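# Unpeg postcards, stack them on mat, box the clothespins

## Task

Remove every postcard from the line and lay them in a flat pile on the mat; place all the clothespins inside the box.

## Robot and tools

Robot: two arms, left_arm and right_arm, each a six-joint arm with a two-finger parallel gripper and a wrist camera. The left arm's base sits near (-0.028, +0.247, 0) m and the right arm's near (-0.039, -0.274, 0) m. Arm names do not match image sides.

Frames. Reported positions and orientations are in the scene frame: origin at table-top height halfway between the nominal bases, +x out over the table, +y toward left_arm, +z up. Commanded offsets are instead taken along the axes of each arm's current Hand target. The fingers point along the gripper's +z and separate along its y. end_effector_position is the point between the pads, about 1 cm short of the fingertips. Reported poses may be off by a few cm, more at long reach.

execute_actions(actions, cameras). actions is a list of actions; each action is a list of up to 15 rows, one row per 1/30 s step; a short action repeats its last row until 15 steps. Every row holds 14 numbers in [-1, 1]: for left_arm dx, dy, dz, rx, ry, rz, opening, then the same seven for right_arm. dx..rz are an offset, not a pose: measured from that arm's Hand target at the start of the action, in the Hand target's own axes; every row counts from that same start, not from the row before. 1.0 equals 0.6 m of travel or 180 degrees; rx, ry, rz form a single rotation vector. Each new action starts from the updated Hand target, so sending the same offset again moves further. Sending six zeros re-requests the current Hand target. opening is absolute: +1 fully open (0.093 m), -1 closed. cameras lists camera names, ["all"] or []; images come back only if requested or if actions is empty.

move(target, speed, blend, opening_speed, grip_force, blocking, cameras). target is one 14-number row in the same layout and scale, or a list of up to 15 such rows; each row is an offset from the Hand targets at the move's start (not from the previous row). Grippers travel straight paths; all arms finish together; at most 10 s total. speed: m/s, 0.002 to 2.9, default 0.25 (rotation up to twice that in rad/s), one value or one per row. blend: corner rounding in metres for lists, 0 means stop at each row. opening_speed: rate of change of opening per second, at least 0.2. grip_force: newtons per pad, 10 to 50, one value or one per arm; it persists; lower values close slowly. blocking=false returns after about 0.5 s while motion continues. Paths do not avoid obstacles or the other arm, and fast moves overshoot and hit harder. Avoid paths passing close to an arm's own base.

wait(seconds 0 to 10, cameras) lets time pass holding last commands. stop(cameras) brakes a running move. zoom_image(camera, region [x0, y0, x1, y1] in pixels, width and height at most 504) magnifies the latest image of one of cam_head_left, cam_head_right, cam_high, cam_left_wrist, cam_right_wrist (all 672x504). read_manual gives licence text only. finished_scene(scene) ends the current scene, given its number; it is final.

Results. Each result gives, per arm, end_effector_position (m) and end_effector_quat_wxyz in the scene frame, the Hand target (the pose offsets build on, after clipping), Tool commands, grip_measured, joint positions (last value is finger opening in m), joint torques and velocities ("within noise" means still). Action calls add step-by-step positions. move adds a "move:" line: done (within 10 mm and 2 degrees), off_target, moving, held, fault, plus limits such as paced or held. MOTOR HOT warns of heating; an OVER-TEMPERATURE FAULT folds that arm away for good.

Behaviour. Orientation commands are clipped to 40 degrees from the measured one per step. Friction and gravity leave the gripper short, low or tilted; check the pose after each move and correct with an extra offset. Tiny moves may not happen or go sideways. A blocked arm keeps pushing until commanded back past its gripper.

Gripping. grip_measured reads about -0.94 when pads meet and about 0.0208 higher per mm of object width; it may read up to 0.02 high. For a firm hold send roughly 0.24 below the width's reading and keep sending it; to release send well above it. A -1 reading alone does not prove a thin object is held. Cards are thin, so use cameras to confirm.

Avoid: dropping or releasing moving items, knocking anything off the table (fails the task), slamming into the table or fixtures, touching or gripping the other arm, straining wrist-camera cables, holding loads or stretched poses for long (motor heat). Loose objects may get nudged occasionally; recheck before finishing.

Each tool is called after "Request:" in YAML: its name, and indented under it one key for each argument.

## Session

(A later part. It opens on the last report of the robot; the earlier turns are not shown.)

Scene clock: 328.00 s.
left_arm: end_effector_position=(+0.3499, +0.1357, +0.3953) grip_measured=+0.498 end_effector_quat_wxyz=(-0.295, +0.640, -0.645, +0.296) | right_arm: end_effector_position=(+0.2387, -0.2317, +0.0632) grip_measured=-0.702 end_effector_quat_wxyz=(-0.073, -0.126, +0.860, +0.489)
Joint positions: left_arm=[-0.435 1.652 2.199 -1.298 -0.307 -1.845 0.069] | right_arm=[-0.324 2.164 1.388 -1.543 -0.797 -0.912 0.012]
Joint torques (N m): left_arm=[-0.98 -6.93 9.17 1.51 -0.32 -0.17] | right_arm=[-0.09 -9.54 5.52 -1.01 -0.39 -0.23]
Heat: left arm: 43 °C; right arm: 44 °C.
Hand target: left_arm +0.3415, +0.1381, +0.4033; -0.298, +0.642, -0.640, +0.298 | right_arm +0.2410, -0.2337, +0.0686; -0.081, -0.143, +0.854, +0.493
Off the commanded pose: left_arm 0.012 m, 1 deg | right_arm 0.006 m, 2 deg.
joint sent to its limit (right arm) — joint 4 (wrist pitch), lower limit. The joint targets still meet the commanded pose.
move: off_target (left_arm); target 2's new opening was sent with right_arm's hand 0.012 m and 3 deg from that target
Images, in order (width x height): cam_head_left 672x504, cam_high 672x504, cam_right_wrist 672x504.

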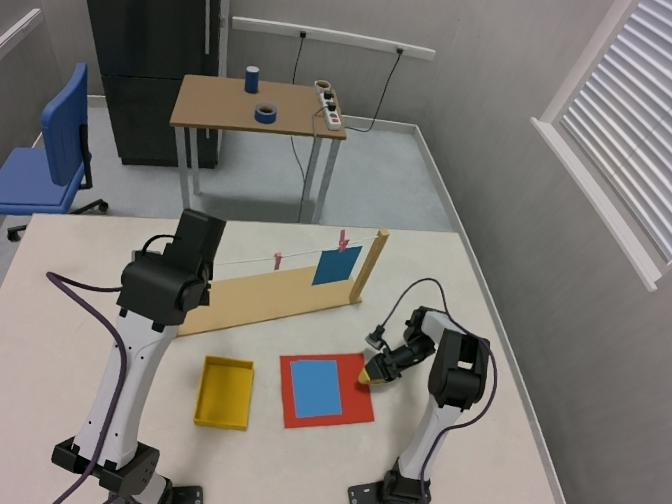

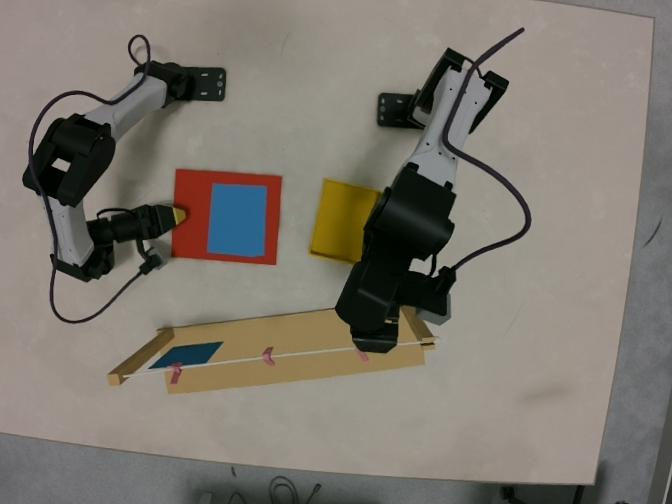

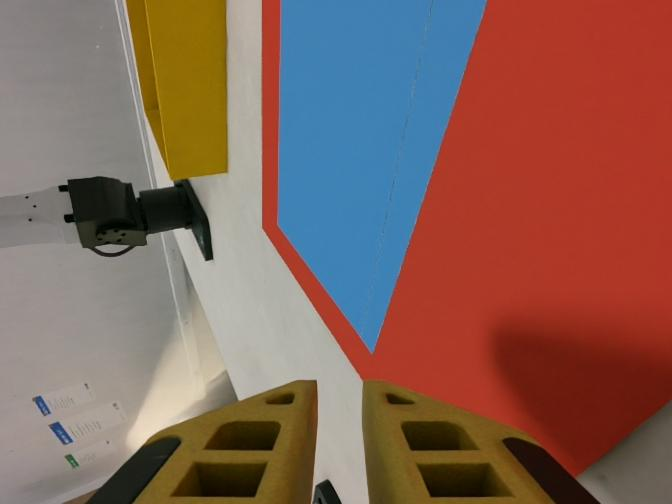

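Request:
move:
  target: [0,0,0,0,0,0,0.5,-0.30,0.313,-0.027,0.156,-0.364,-0.551,0.4]
  cameras: ["all"]

Scene clock: 356.30 s.
left_arm: end_effector_position=(+0.3499, +0.1357, +0.3953) grip_measured=+0.498 end_effector_quat_wxyz=(-0.295, +0.640, -0.645, +0.296) | right_arm: end_effector_position=(+0.3796, -0.1008, +0.2315) grip_measured=+0.398 end_effector_quat_wxyz=(+0.730, -0.464, +0.460, +0.201)
Joint positions: left_arm=[-0.435 1.652 2.199 -1.298 -0.307 -1.845 0.069] | right_arm=[0.051 1.84 0.806 1.292 -0.961 -0.308 0.064]
Joint torques (N m): left_arm=[-1.05 -6.98 9.17 1.49 -0.32 -0.21] | right_arm=[0.31 -6.71 7.45 1.93 0.24 0.03]
Heat: left arm: 42 °C; right arm: 45 °C.
Hand target: left_arm +0.3415, +0.1381, +0.4033; -0.298, +0.642, -0.640, +0.298 | right_arm +0.3849, -0.0998, +0.2397; +0.741, -0.461, +0.449, +0.192
Off the commanded pose: left_arm 0.012 m, 1 deg | right_arm 0.010 m, 2 deg.
move: off_target (left_arm)

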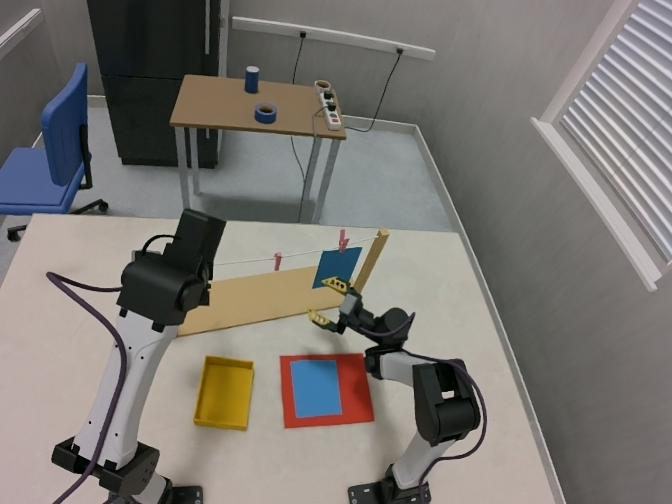

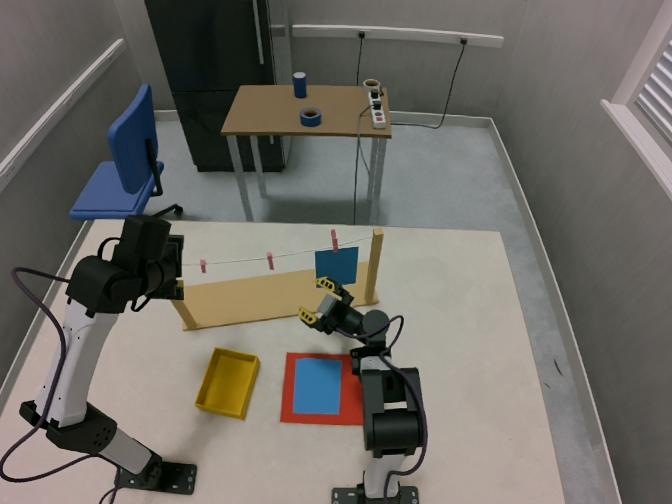

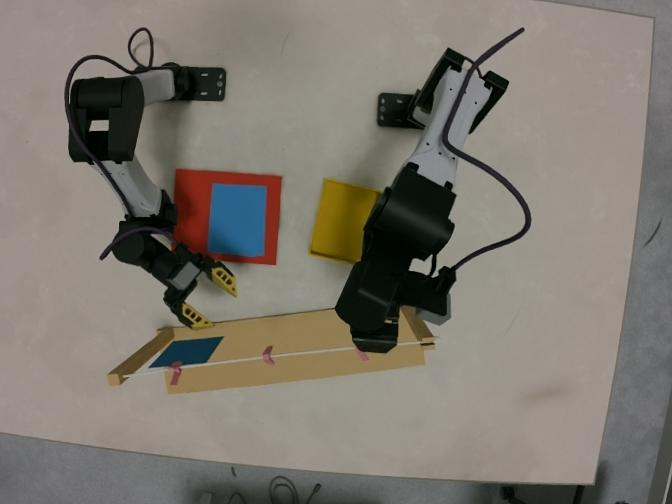

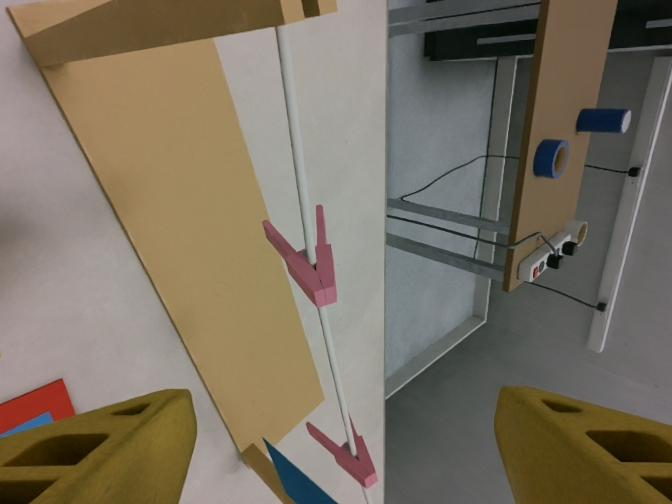

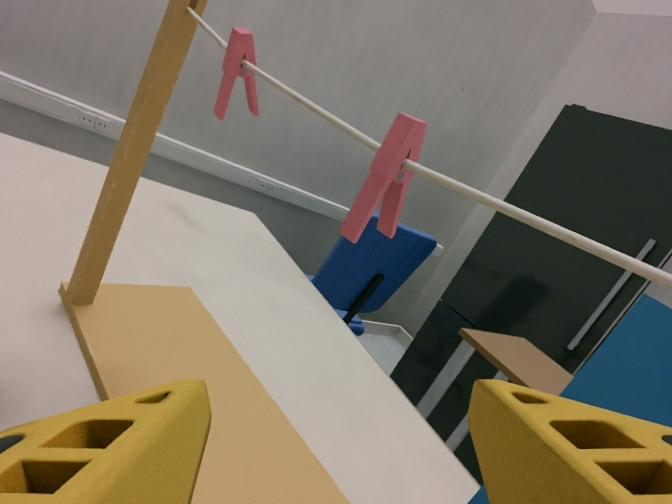

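Request:
move:
  target: [0,0,0,0,0,0,0.5,0.0,-0.035,0.12,0,0,0,0.4]
  cameras: ["cam_left_wrist","cam_right_wrist"]

Scene clock: 361.33 s.
left_arm: end_effector_position=(+0.3499, +0.1357, +0.3953) grip_measured=+0.498 end_effector_quat_wxyz=(-0.295, +0.640, -0.645, +0.296) | right_arm: end_effector_position=(+0.4277, -0.0485, +0.2582) grip_measured=+0.398 end_effector_quat_wxyz=(+0.734, -0.464, +0.452, +0.202)
Joint positions: left_arm=[-0.435 1.652 2.199 -1.298 -0.307 -1.845 0.069] | right_arm=[0.171 1.948 1.092 1.101 -0.849 -0.345 0.064]
Joint torques (N m): left_arm=[-1.03 -7.04 9.28 1.52 -0.38 -0.2] | right_arm=[-0.03 -8.14 8.42 1.77 0.2 -0.14]
Heat: left arm: 42 °C; right arm: 44 °C.
Hand target: left_arm +0.3415, +0.1381, +0.4033; -0.298, +0.642, -0.640, +0.298 | right_arm +0.4347, -0.0487, +0.2628; +0.741, -0.461, +0.449, +0.192
Off the commanded pose: left_arm 0.012 m, 1 deg | right_arm 0.008 m, 1 deg.
move: off_target (left_arm)
Images, in order (width x height): cam_left_wrist 672x504, cam_right_wrist 672x504.

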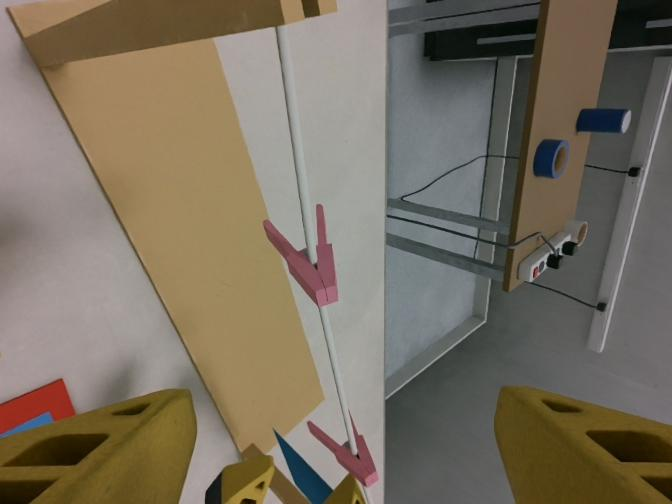

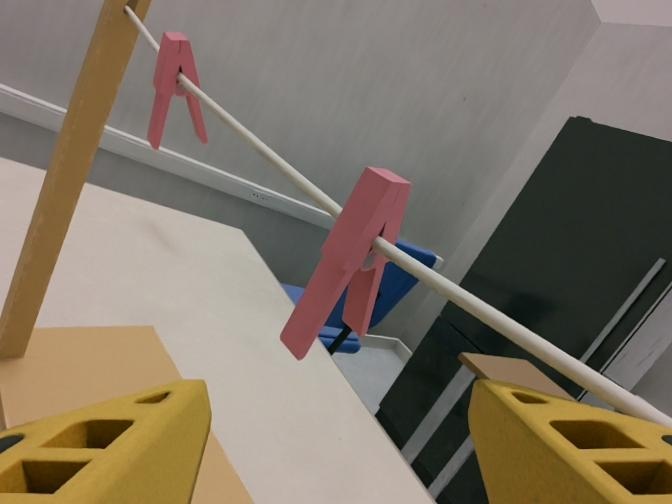

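Request:
move:
  target:
    - [0,0,0,0,0,0,0.5,0.022,-0.0,0.0,0,0,0,0.4]
    - [0,0,0,0,0,0,0.5,0.022,0.004,0.083,0,0,0,0.4]
    - [0,0,0,0,0,0,0.5,0.022,0.004,0.083,0,0,0,-0.15]
  speed: 0.1
  opening_speed: 0.4
  cameras: ["all"]

Scene clock: 370.77 s.
left_arm: end_effector_position=(+0.3499, +0.1357, +0.3953) grip_measured=+0.498 end_effector_quat_wxyz=(-0.295, +0.640, -0.645, +0.296) | right_arm: end_effector_position=(+0.4578, -0.0072, +0.2549) grip_measured=-0.148 end_effector_quat_wxyz=(+0.735, -0.464, +0.452, +0.201)
Joint positions: left_arm=[-0.435 1.652 2.199 -1.298 -0.307 -1.845 0.069] | right_arm=[0.251 2.075 1.279 1.021 -0.77 -0.373 0.038]
Joint torques (N m): left_arm=[-1.09 -7.04 9.22 1.52 -0.31 -0.17] | right_arm=[0.01 -9.17 8.68 1.8 0.19 -0.13]
Heat: left arm: 42 °C; right arm: 45 °C.
Hand target: left_arm +0.3415, +0.1381, +0.4033; -0.298, +0.642, -0.640, +0.298 | right_arm +0.4644, -0.0067, +0.2589; +0.741, -0.461, +0.449, +0.192
Off the commanded pose: left_arm 0.012 m, 1 deg | right_arm 0.008 m, 1 deg.
move: off_target (left_arm)

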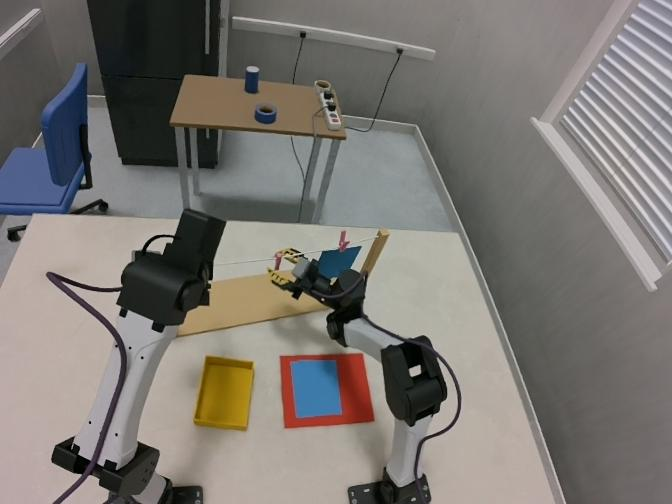

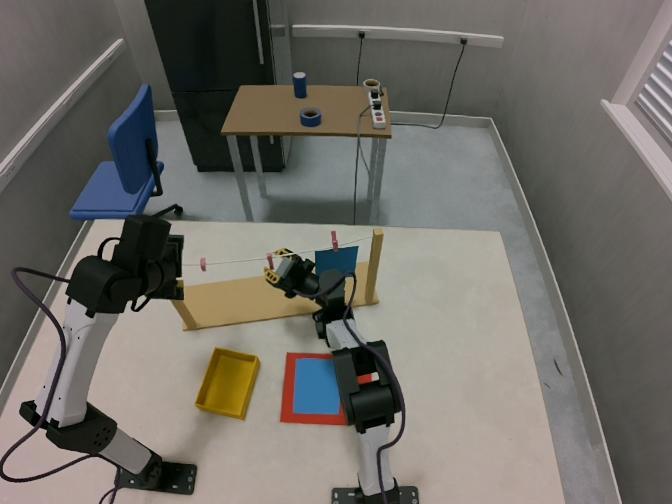

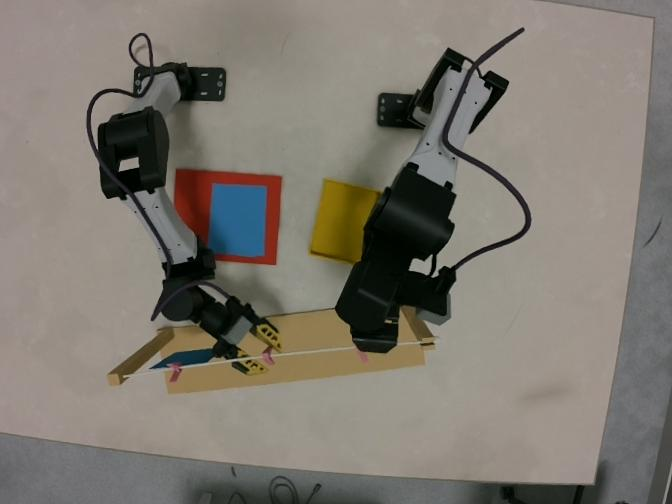

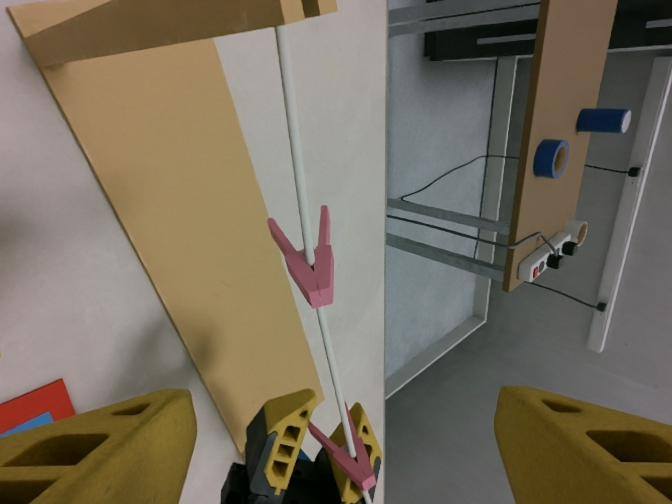

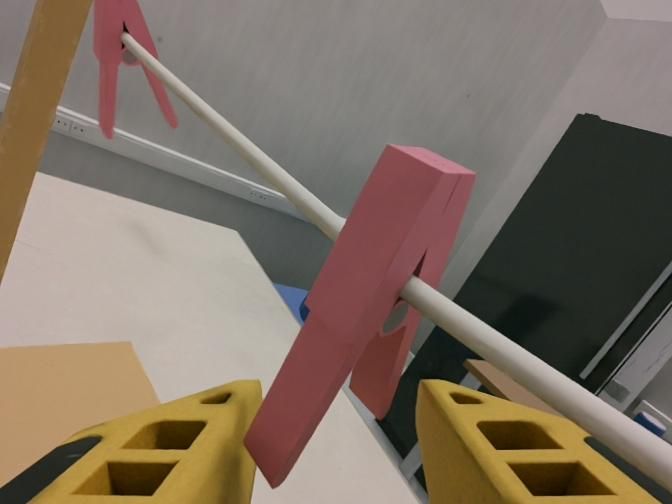

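Request:
move:
  target: [0,0,0,0,0,0,0.5,0,0,0.012,0,0,0,-1]
  speed: 0.1
  opening_speed: 0.5
  cameras: ["cam_left_wrist","cam_right_wrist"]

Scene clock: 374.97 s.
left_arm: end_effector_position=(+0.3499, +0.1357, +0.3953) grip_measured=+0.498 end_effector_quat_wxyz=(-0.295, +0.640, -0.645, +0.296) | right_arm: end_effector_position=(+0.4631, -0.0042, +0.2560) grip_measured=-0.976 end_effector_quat_wxyz=(+0.735, -0.463, +0.454, +0.199)
Joint positions: left_arm=[-0.435 1.652 2.199 -1.298 -0.307 -1.845 0.069] | right_arm=[0.256 2.089 1.308 1.003 -0.759 -0.377 0]
Joint torques (N m): left_arm=[-1.14 -7.1 9.07 1.51 -0.35 -0.21] | right_arm=[0.5 -9.28 8.76 1.81 0.17 -0.12]
Heat: left arm: 42 °C; right arm: 45 °C.
Hand target: left_arm +0.3415, +0.1381, +0.4033; -0.298, +0.642, -0.640, +0.298 | right_arm +0.4679, -0.0005, +0.2601; +0.741, -0.461, +0.449, +0.192
Off the commanded pose: left_arm 0.012 m, 1 deg | right_arm 0.007 m, 1 deg.
move: off_target (left_arm)
Images, in order (width x height): cam_left_wrist 672x504, cam_right_wrist 672x504.

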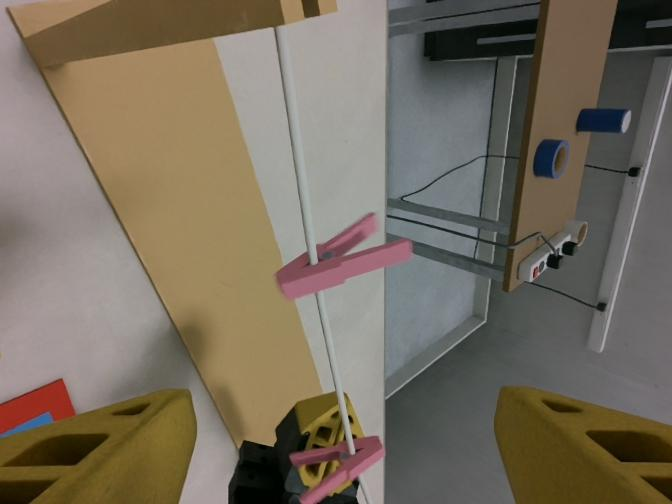

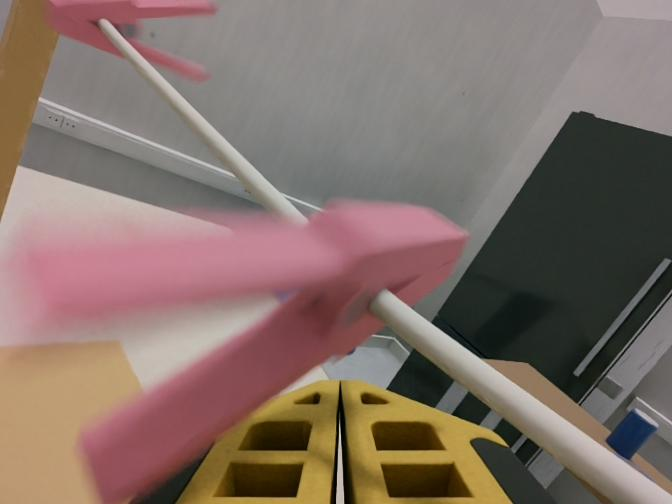

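Request:
move:
  target:
    - [0,0,0,0,0,0,0.5,0.02,0,-0.1,0,0,0,-1]
    - [0,0,0,0,0,0,0.5,0.0,0,-0.1,0,0,0,0.4]
  speed: 0.1
  opening_speed: 0.8

Request:
wait:
  seconds: 3
  cameras: ["cam_left_wrist","cam_right_wrist"]

Scene clock: 381.40 s.
left_arm: end_effector_position=(+0.3499, +0.1357, +0.3953) grip_measured=+0.498 end_effector_quat_wxyz=(-0.295, +0.640, -0.645, +0.296) | right_arm: end_effector_position=(+0.4462, -0.0536, +0.2335) grip_measured=+0.397 end_effector_quat_wxyz=(+0.734, -0.458, +0.464, +0.192)
Joint positions: left_arm=[-0.435 1.652 2.199 -1.298 -0.307 -1.845 0.069] | right_arm=[0.158 2.039 1.123 1.143 -0.831 -0.354 0.064]
Joint torques (N m): left_arm=[-1.17 -7.13 9.2 1.49 -0.33 -0.18] | right_arm=[0.29 -12.52 5.45 1.79 -0.08 0]
Heat: left arm: 42 °C; right arm: 47 °C.
Hand target: left_arm +0.3415, +0.1381, +0.4033; -0.298, +0.642, -0.640, +0.298 | right_arm +0.4385, -0.0518, +0.2500; +0.741, -0.461, +0.449, +0.192
Off the commanded pose: left_arm 0.012 m, 1 deg | right_arm 0.018 m, 2 deg.
move: off_target (left_arm, right_arm); target 2's new opening was sent with right_arm's hand 0.018 m and 2 deg from that target

Scene clock: 384.40 s.
left_arm: end_effector_position=(+0.3499, +0.1357, +0.3953) grip_measured=+0.498 end_effector_quat_wxyz=(-0.295, +0.640, -0.645, +0.296) | right_arm: end_effector_position=(+0.4462, -0.0536, +0.2335) grip_measured=+0.397 end_effector_quat_wxyz=(+0.734, -0.458, +0.464, +0.192)
Joint positions: left_arm=[-0.435 1.652 2.199 -1.298 -0.307 -1.845 0.069] | right_arm=[0.158 2.039 1.123 1.143 -0.831 -0.354 0.064]
Joint torques (N m): left_arm=[-1.1 -6.93 9.16 1.53 -0.33 -0.19] | right_arm=[0.28 -12.52 5.44 1.79 -0.08 0]
Heat: left arm: 42 °C; right arm: 49 °C.
Hand target: left_arm +0.3415, +0.1381, +0.4033; -0.298, +0.642, -0.640, +0.298 | right_arm +0.4385, -0.0518, +0.2500; +0.741, -0.461, +0.449, +0.192
Tool commands: left_gripper/opening=+0.5 right_gripper/opening=+0.4
Off the commanded pose: left_arm 0.012 m, 1 deg | right_arm 0.018 m, 2 deg.
wait: 3.00 s; at rest by 0.17 s
Images, in order (width x height): cam_left_wrist 672x504, cam_right_wrist 672x504.

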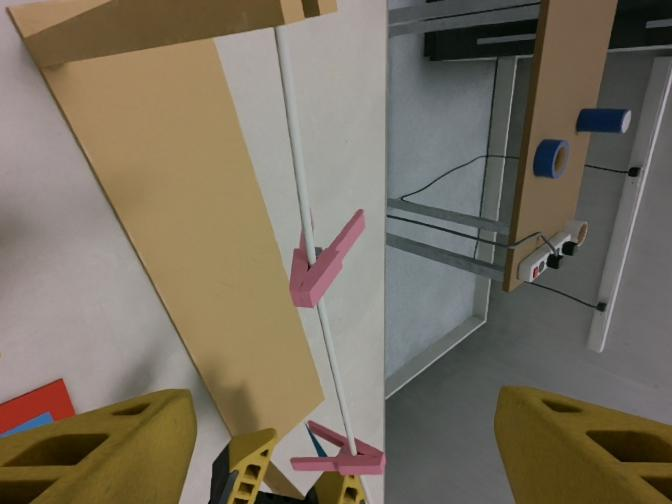

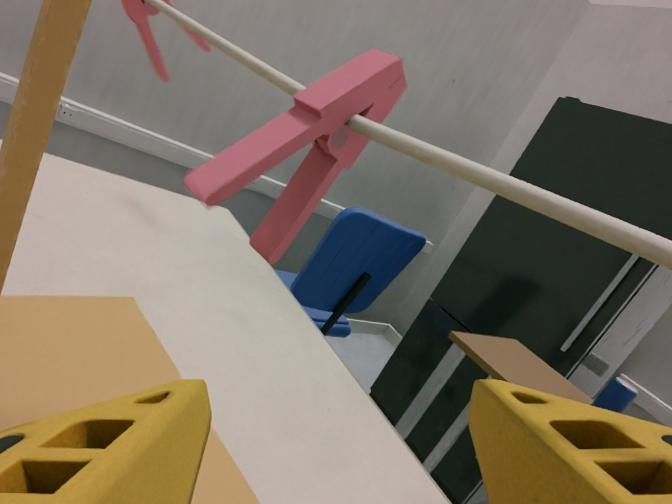

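Request:
move:
  target: [0,0,0,0,0,0,0.5,-0.015,-0.02,0.04,0,0,0.2,0.45]
  speed: 0.15
  cameras: ["cam_left_wrist","cam_right_wrist"]

Scene clock: 394.17 s.
left_arm: end_effector_position=(+0.3499, +0.1357, +0.3953) grip_measured=+0.498 end_effector_quat_wxyz=(-0.295, +0.640, -0.645, +0.296) | right_arm: end_effector_position=(+0.4525, -0.0376, +0.2458) grip_measured=+0.448 end_effector_quat_wxyz=(+0.629, -0.300, +0.584, +0.417)
Joint positions: left_arm=[-0.435 1.652 2.199 -1.298 -0.307 -1.845 0.069] | right_arm=[0.186 2.039 1.202 1.043 -0.831 0.265 0.067]
Joint torques (N m): left_arm=[-1.05 -7.06 8.95 1.55 -0.32 -0.19] | right_arm=[0.39 -11.64 8.46 1.77 0.21 -0.08]
Heat: left arm: 42 °C; right arm: 52 °C.
Hand target: left_arm +0.3415, +0.1381, +0.4033; -0.298, +0.642, -0.640, +0.298 | right_arm +0.4539, -0.0361, +0.2678; +0.646, -0.300, +0.570, +0.411
Off the commanded pose: left_arm 0.012 m, 1 deg | right_arm 0.022 m, 3 deg.
move: off_target (left_arm, right_arm)
Images, in order (width x height): cam_left_wrist 672x504, cam_right_wrist 672x504.

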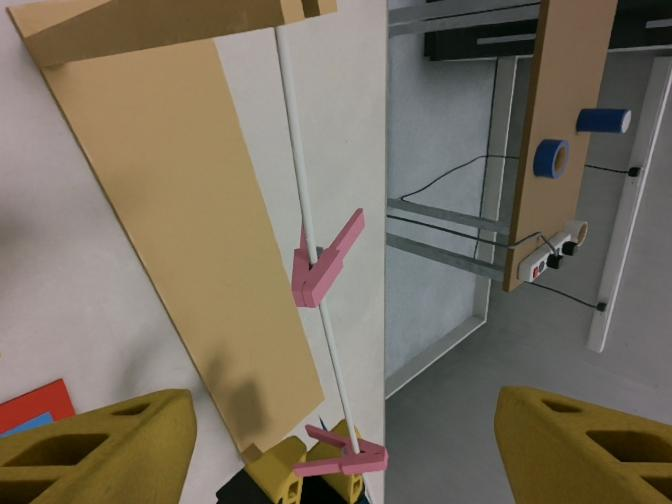

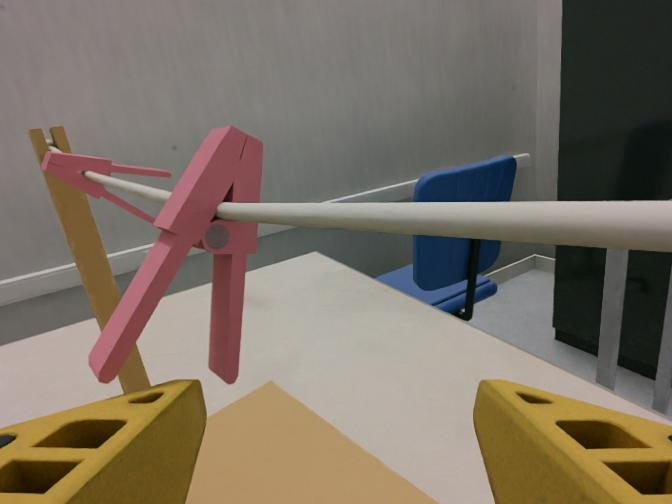

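Request:
move:
  target: [0,0,0,0,0,0,0.5,0.02,0.08,0.0,0,0,0.03,0.5]
  speed: 0.1
  cameras: ["cam_left_wrist","cam_right_wrist","cam_head_left"]

Scene clock: 400.60 s.
left_arm: end_effector_position=(+0.3499, +0.1357, +0.3953) grip_measured=+0.498 end_effector_quat_wxyz=(-0.295, +0.640, -0.645, +0.296) | right_arm: end_effector_position=(+0.4163, -0.0072, +0.2364) grip_measured=+0.498 end_effector_quat_wxyz=(+0.602, -0.273, +0.602, +0.447)
Joint positions: left_arm=[-0.435 1.652 2.199 -1.298 -0.307 -1.845 0.069] | right_arm=[0.279 1.965 1.065 1.071 -0.746 0.329 0.069]
Joint torques (N m): left_arm=[-1.05 -7.08 9.35 1.51 -0.34 -0.19] | right_arm=[-0.01 -12.41 5.61 2.11 0.17 -0.04]
Heat: left arm: 42 °C; right arm: 53 °C.
Hand target: left_arm +0.3415, +0.1381, +0.4033; -0.298, +0.642, -0.640, +0.298 | right_arm +0.4122, -0.0107, +0.2598; +0.625, -0.273, +0.583, +0.441
Off the commanded pose: left_arm 0.012 m, 1 deg | right_arm 0.024 m, 4 deg.
move: off_target (left_arm, right_arm)
Images, in order (width x height): cam_head_left 672x504, cam_left_wrist 672x504, cam_right_wrist 672x504.

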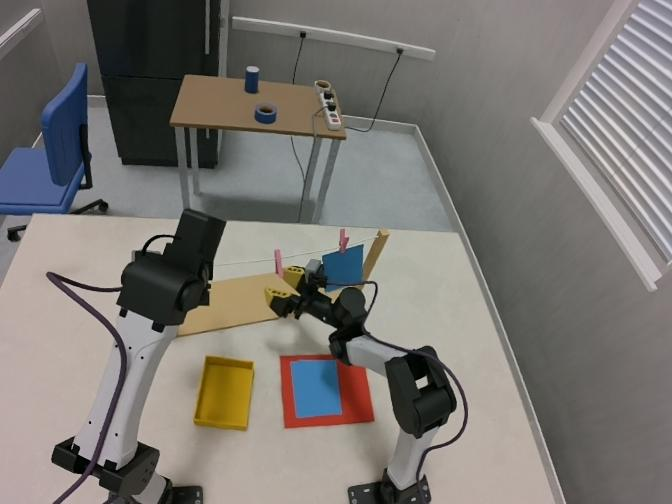

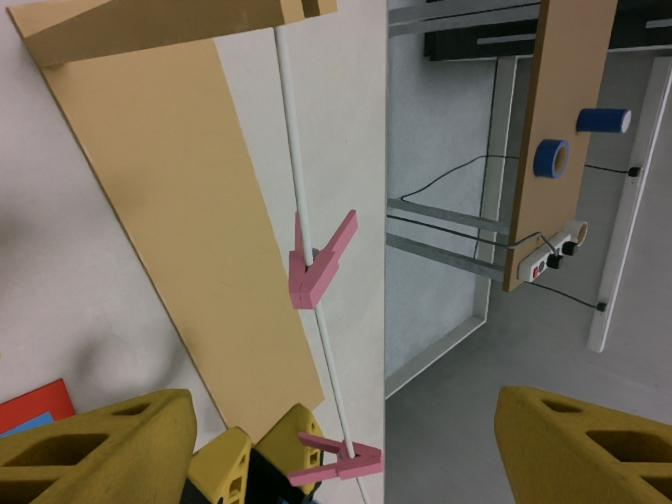

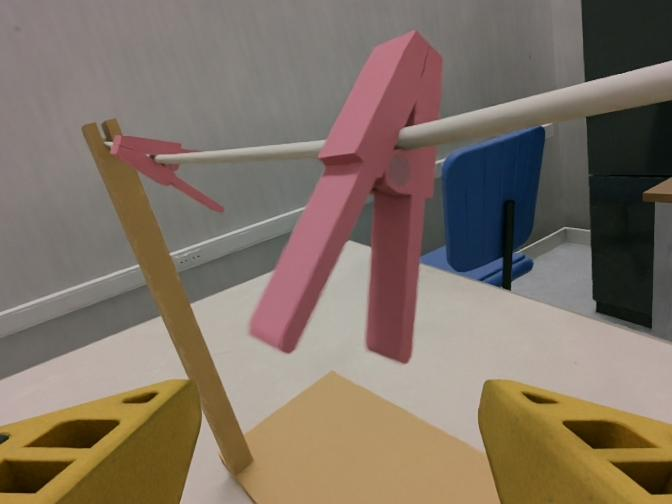

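Request:
move:
  target: [0,0,0,0,0,0,0.5,-0.035,0.0,0.06,0,0,0,0.5]
  speed: 0.1
  cameras: ["cam_left_wrist","cam_right_wrist","cam_head_right"]

Scene clock: 406.17 s.
left_arm: end_effector_position=(+0.3499, +0.1357, +0.3953) grip_measured=+0.498 end_effector_quat_wxyz=(-0.295, +0.640, -0.645, +0.296) | right_arm: end_effector_position=(+0.4289, +0.0150, +0.2701) grip_measured=+0.498 end_effector_quat_wxyz=(+0.609, -0.272, +0.595, +0.449)
Joint positions: left_arm=[-0.435 1.652 2.199 -1.298 -0.307 -1.845 0.069] | right_arm=[0.322 1.965 1.205 0.948 -0.701 0.33 0.069]
Joint torques (N m): left_arm=[-1.06 -6.99 9.17 1.5 -0.34 -0.18] | right_arm=[0.17 -10.51 8.58 1.9 0.17 -0.19]
Heat: left arm: 42 °C; right arm: 54 °C.
Hand target: left_arm +0.3415, +0.1381, +0.4033; -0.298, +0.642, -0.640, +0.298 | right_arm +0.4313, +0.0152, +0.2864; +0.625, -0.273, +0.583, +0.441
Off the commanded pose: left_arm 0.012 m, 1 deg | right_arm 0.016 m, 3 deg.
move: off_target (left_arm, right_arm)
Images, in order (width x height): cam_head_right 672x504, cam_left_wrist 672x504, cam_right_wrist 672x504.

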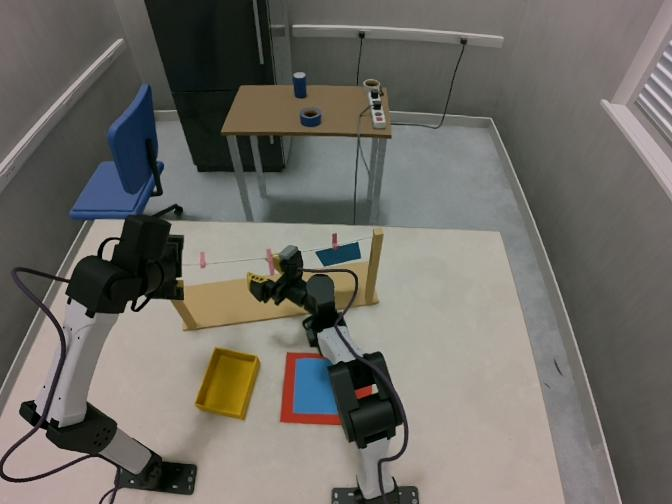

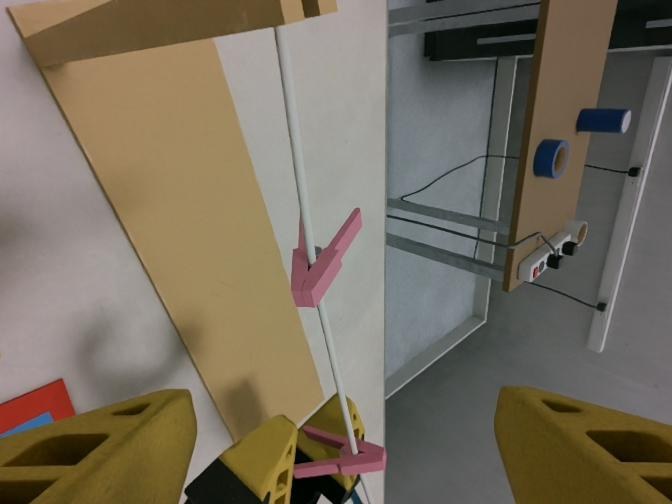

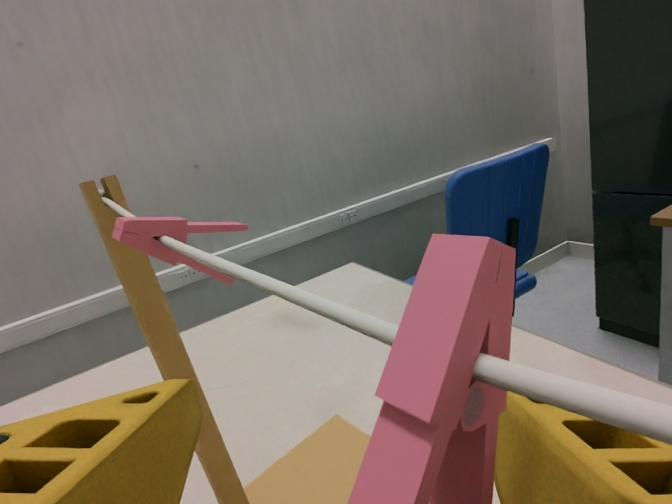

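Request:
move:
  target:
    - [0,0,0,0,0,0,0.5,0.022,-0.035,0.0,0,0,0,0.45]
    - [0,0,0,0,0,0,0.5,0.022,-0.035,0.017,0,0,0,0.45]
  speed: 0.06
  cameras: ["cam_left_wrist","cam_right_wrist","cam_head_right"]

Scene clock: 411.53 s.
left_arm: end_effector_position=(+0.3499, +0.1357, +0.3953) grip_measured=+0.498 end_effector_quat_wxyz=(-0.295, +0.640, -0.645, +0.296) | right_arm: end_effector_position=(+0.4501, +0.0139, +0.2668) grip_measured=+0.452 end_effector_quat_wxyz=(+0.618, -0.269, +0.590, +0.444)
Joint positions: left_arm=[-0.435 1.652 2.199 -1.298 -0.307 -1.845 0.069] | right_arm=[0.307 2.04 1.285 0.962 -0.701 0.33 0.067]
Joint torques (N m): left_arm=[-1.07 -6.87 9.28 1.51 -0.32 -0.19] | right_arm=[0.31 -9.1 8.84 1.92 0.05 -0.15]
Heat: left arm: 42 °C; right arm: 54 °C.
Hand target: left_arm +0.3415, +0.1381, +0.4033; -0.298, +0.642, -0.640, +0.298 | right_arm +0.4535, +0.0173, +0.2717; +0.625, -0.273, +0.583, +0.441
Off the commanded pose: left_arm 0.012 m, 1 deg | right_arm 0.007 m, 1 deg.
move: off_target (left_arm)
Images, in order (width x height): cam_head_right 672x504, cam_left_wrist 672x504, cam_right_wrist 672x504.

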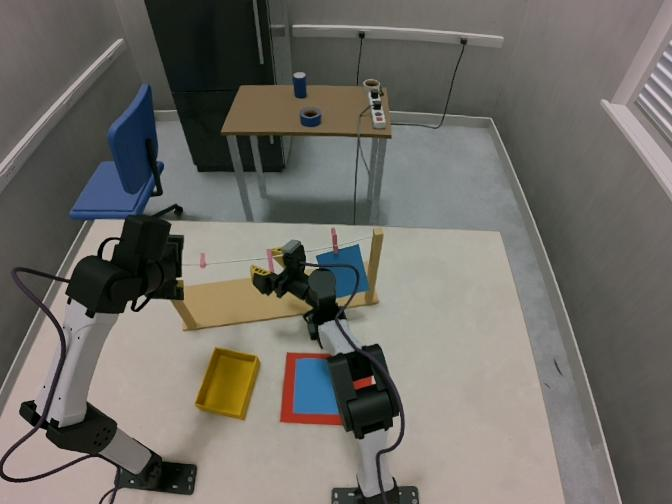

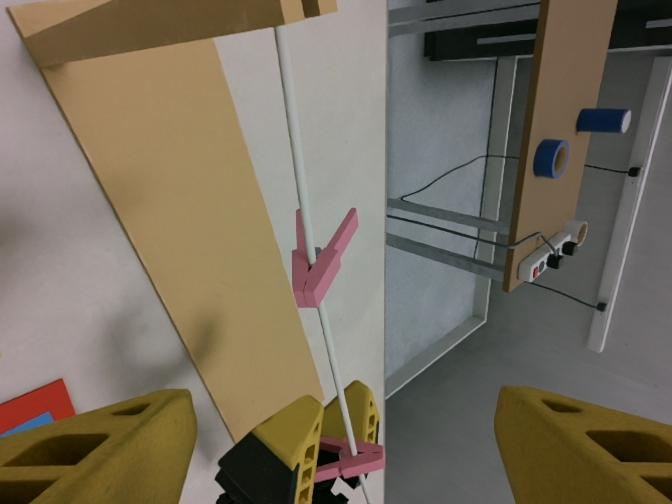

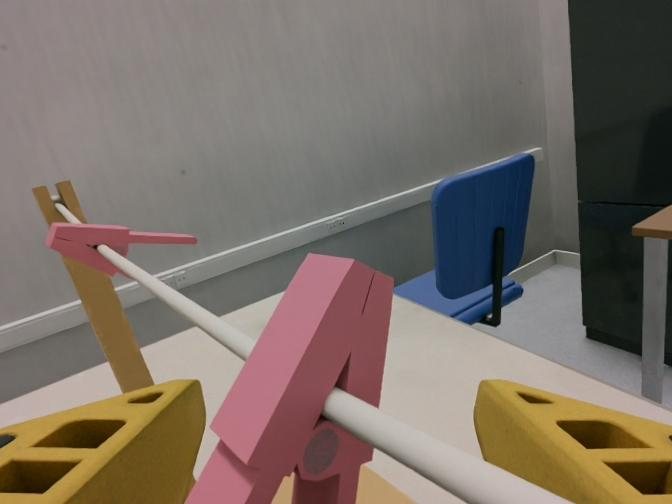

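Request:
move:
  target:
    - [0,0,0,0,0,0,0.5,0.032,0.02,0.0,0,0,0.06,0.45]
    - [0,0,0,0,0,0,0.5,0.032,0.02,0.0,0,0,0.06,-0.15]
  speed: 0.06
  opening_speed: 0.4
  cameras: ["cam_left_wrist","cam_right_wrist","cam_head_right"]

Scene clock: 418.00 s.
left_arm: end_effector_position=(+0.3499, +0.1357, +0.3953) grip_measured=+0.498 end_effector_quat_wxyz=(-0.295, +0.640, -0.645, +0.296) | right_arm: end_effector_position=(+0.4404, +0.0261, +0.2587) grip_measured=-0.148 end_effector_quat_wxyz=(+0.576, -0.222, +0.608, +0.500)
Joint positions: left_arm=[-0.435 1.652 2.199 -1.298 -0.307 -1.845 0.069] | right_arm=[0.338 2.047 1.255 1.005 -0.684 0.499 0.038]
Joint torques (N m): left_arm=[-0.99 -6.99 9.24 1.51 -0.3 -0.22] | right_arm=[0.35 -9.1 5.97 2.12 0.19 -0.05]
Heat: left arm: 42 °C; right arm: 53 °C.
Hand target: left_arm +0.3415, +0.1381, +0.4033; -0.298, +0.642, -0.640, +0.298 | right_arm +0.4418, +0.0274, +0.2551; +0.581, -0.217, +0.606, +0.498
Off the commanded pose: left_arm 0.012 m, 1 deg | right_arm 0.004 m, 1 deg.
move: off_target (left_arm)
Images, in order (width x height): cam_head_right 672x504, cam_left_wrist 672x504, cam_right_wrist 672x504.

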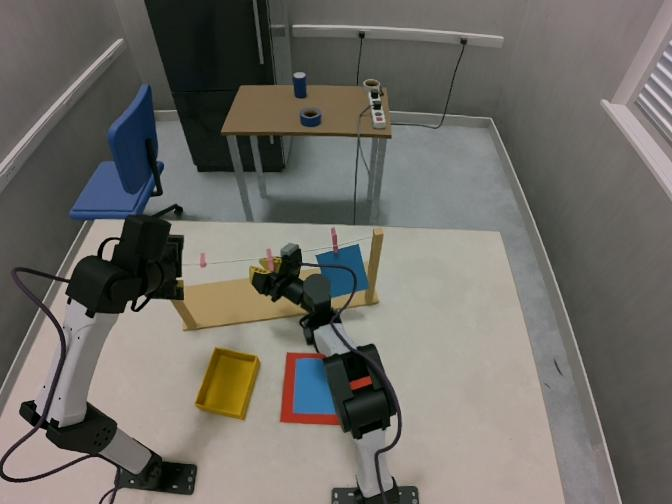

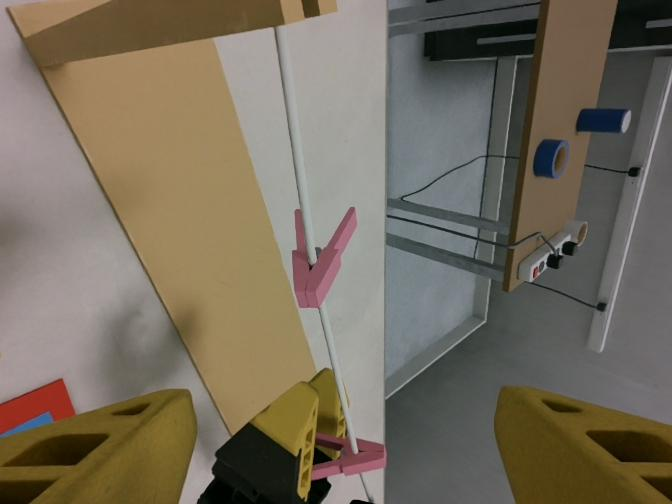

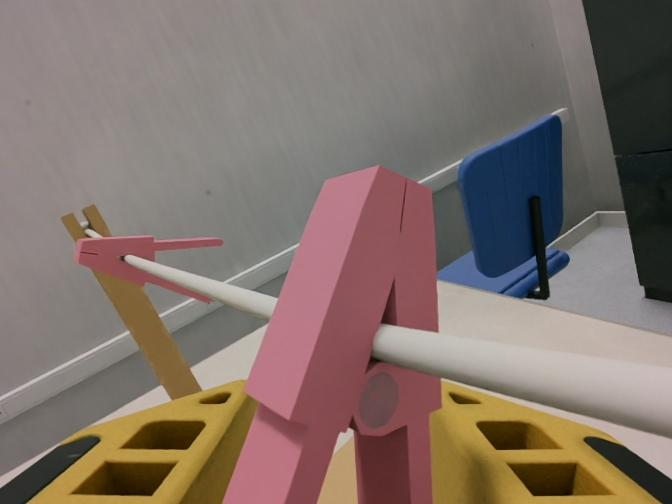

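Captured. Squeeze gradually.

Request:
move:
  target: [0,0,0,0,0,0,0.5,0,0,0,0,0,0,-0.9]
  opening_speed: 0.4
  cameras: ["cam_left_wrist","cam_right_wrist"]

Scene clock: 423.33 s.
left_arm: end_effector_position=(+0.3499, +0.1357, +0.3953) grip_measured=+0.498 end_effector_quat_wxyz=(-0.295, +0.640, -0.645, +0.296) | right_arm: end_effector_position=(+0.4407, +0.0259, +0.2589) grip_measured=-0.848 end_effector_quat_wxyz=(+0.577, -0.221, +0.608, +0.499)
Joint positions: left_arm=[-0.435 1.652 2.199 -1.298 -0.307 -1.845 0.069] | right_arm=[0.338 2.047 1.255 1.006 -0.681 0.5 0.005]
Joint torques (N m): left_arm=[-0.98 -6.97 9.26 1.55 -0.32 -0.16] | right_arm=[0.36 -9.11 5.98 2.12 0.17 -0.06]
Heat: left arm: 42 °C; right arm: 51 °C.
Hand target: left_arm +0.3415, +0.1381, +0.4033; -0.298, +0.642, -0.640, +0.298 | right_arm +0.4418, +0.0274, +0.2551; +0.581, -0.217, +0.606, +0.498
Off the commanded pose: left_arm 0.012 m, 1 deg | right_arm 0.004 m, 1 deg.
move: off_target (left_arm)
Images, in order (width x height): cam_left_wrist 672x504, cam_right_wrist 672x504.

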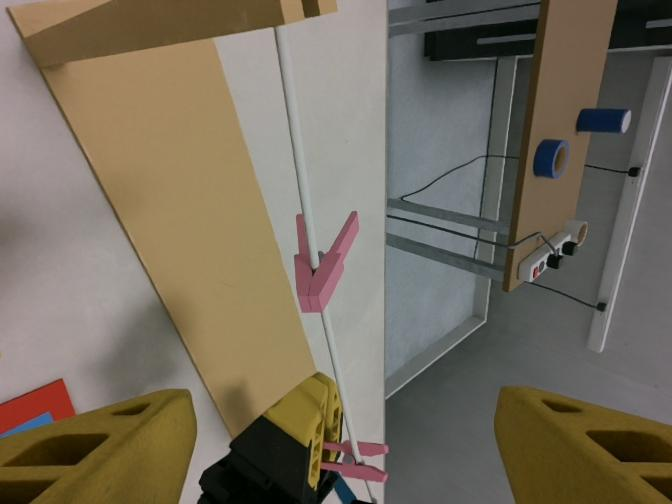

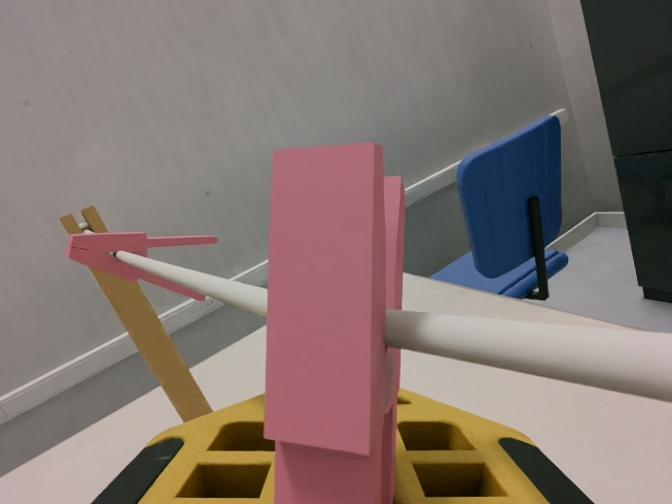

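Request:
move:
  target: [0,0,0,0,0,0,0.5,0.13,0,0,0,0,0,-0.9]
  speed: 0.08
  cameras: ["cam_left_wrist","cam_right_wrist"]

Scene clock: 426.93 s.
left_arm: end_effector_position=(+0.3499, +0.1357, +0.3953) grip_measured=+0.498 end_effector_quat_wxyz=(-0.295, +0.640, -0.645, +0.296) | right_arm: end_effector_position=(+0.4279, +0.0248, +0.2486) grip_measured=-0.893 end_effector_quat_wxyz=(+0.660, -0.202, +0.539, +0.483)
Joint positions: left_arm=[-0.435 1.652 2.199 -1.298 -0.307 -1.845 0.069] | right_arm=[0.38 2.145 1.15 1.4 -0.541 0.49 0.002]
Joint torques (N m): left_arm=[-1.01 -7.05 9.28 1.48 -0.38 -0.19] | right_arm=[2.37 -5.96 2.7 0.81 -0.6 -0.08]
Heat: left arm: 43 °C; right arm: 51 °C.
Hand target: left_arm +0.3415, +0.1381, +0.4033; -0.298, +0.642, -0.640, +0.298 | right_arm +0.4238, +0.0520, +0.1834; +0.581, -0.217, +0.606, +0.498
Off the commanded pose: left_arm 0.012 m, 1 deg | right_arm 0.071 m, 12 deg.
move: off_target (left_arm, right_arm)
Images, in order (width x height): cam_left_wrist 672x504, cam_right_wrist 672x504.

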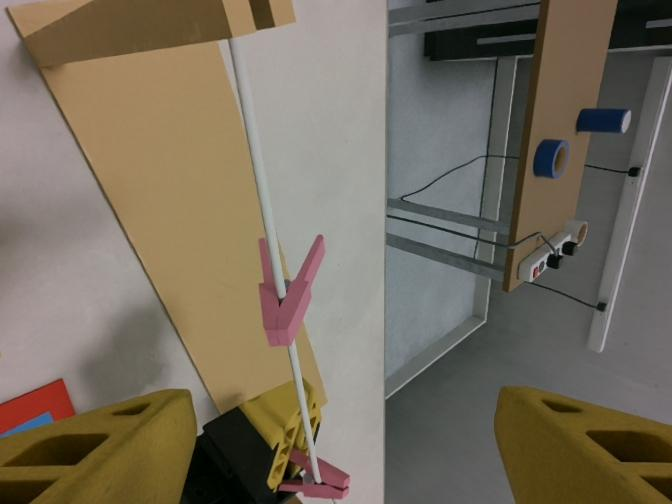

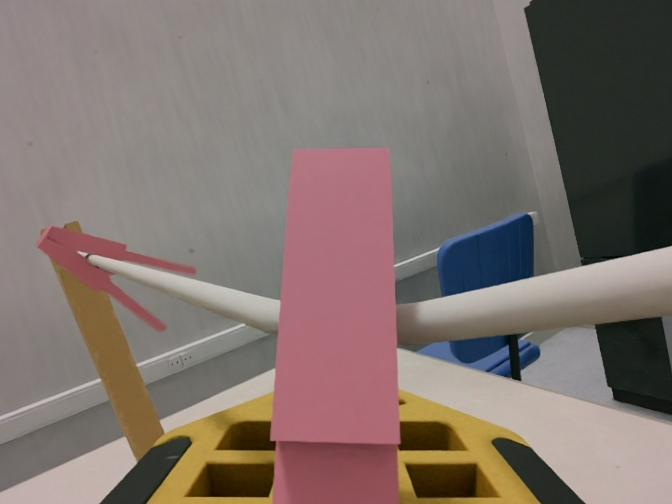

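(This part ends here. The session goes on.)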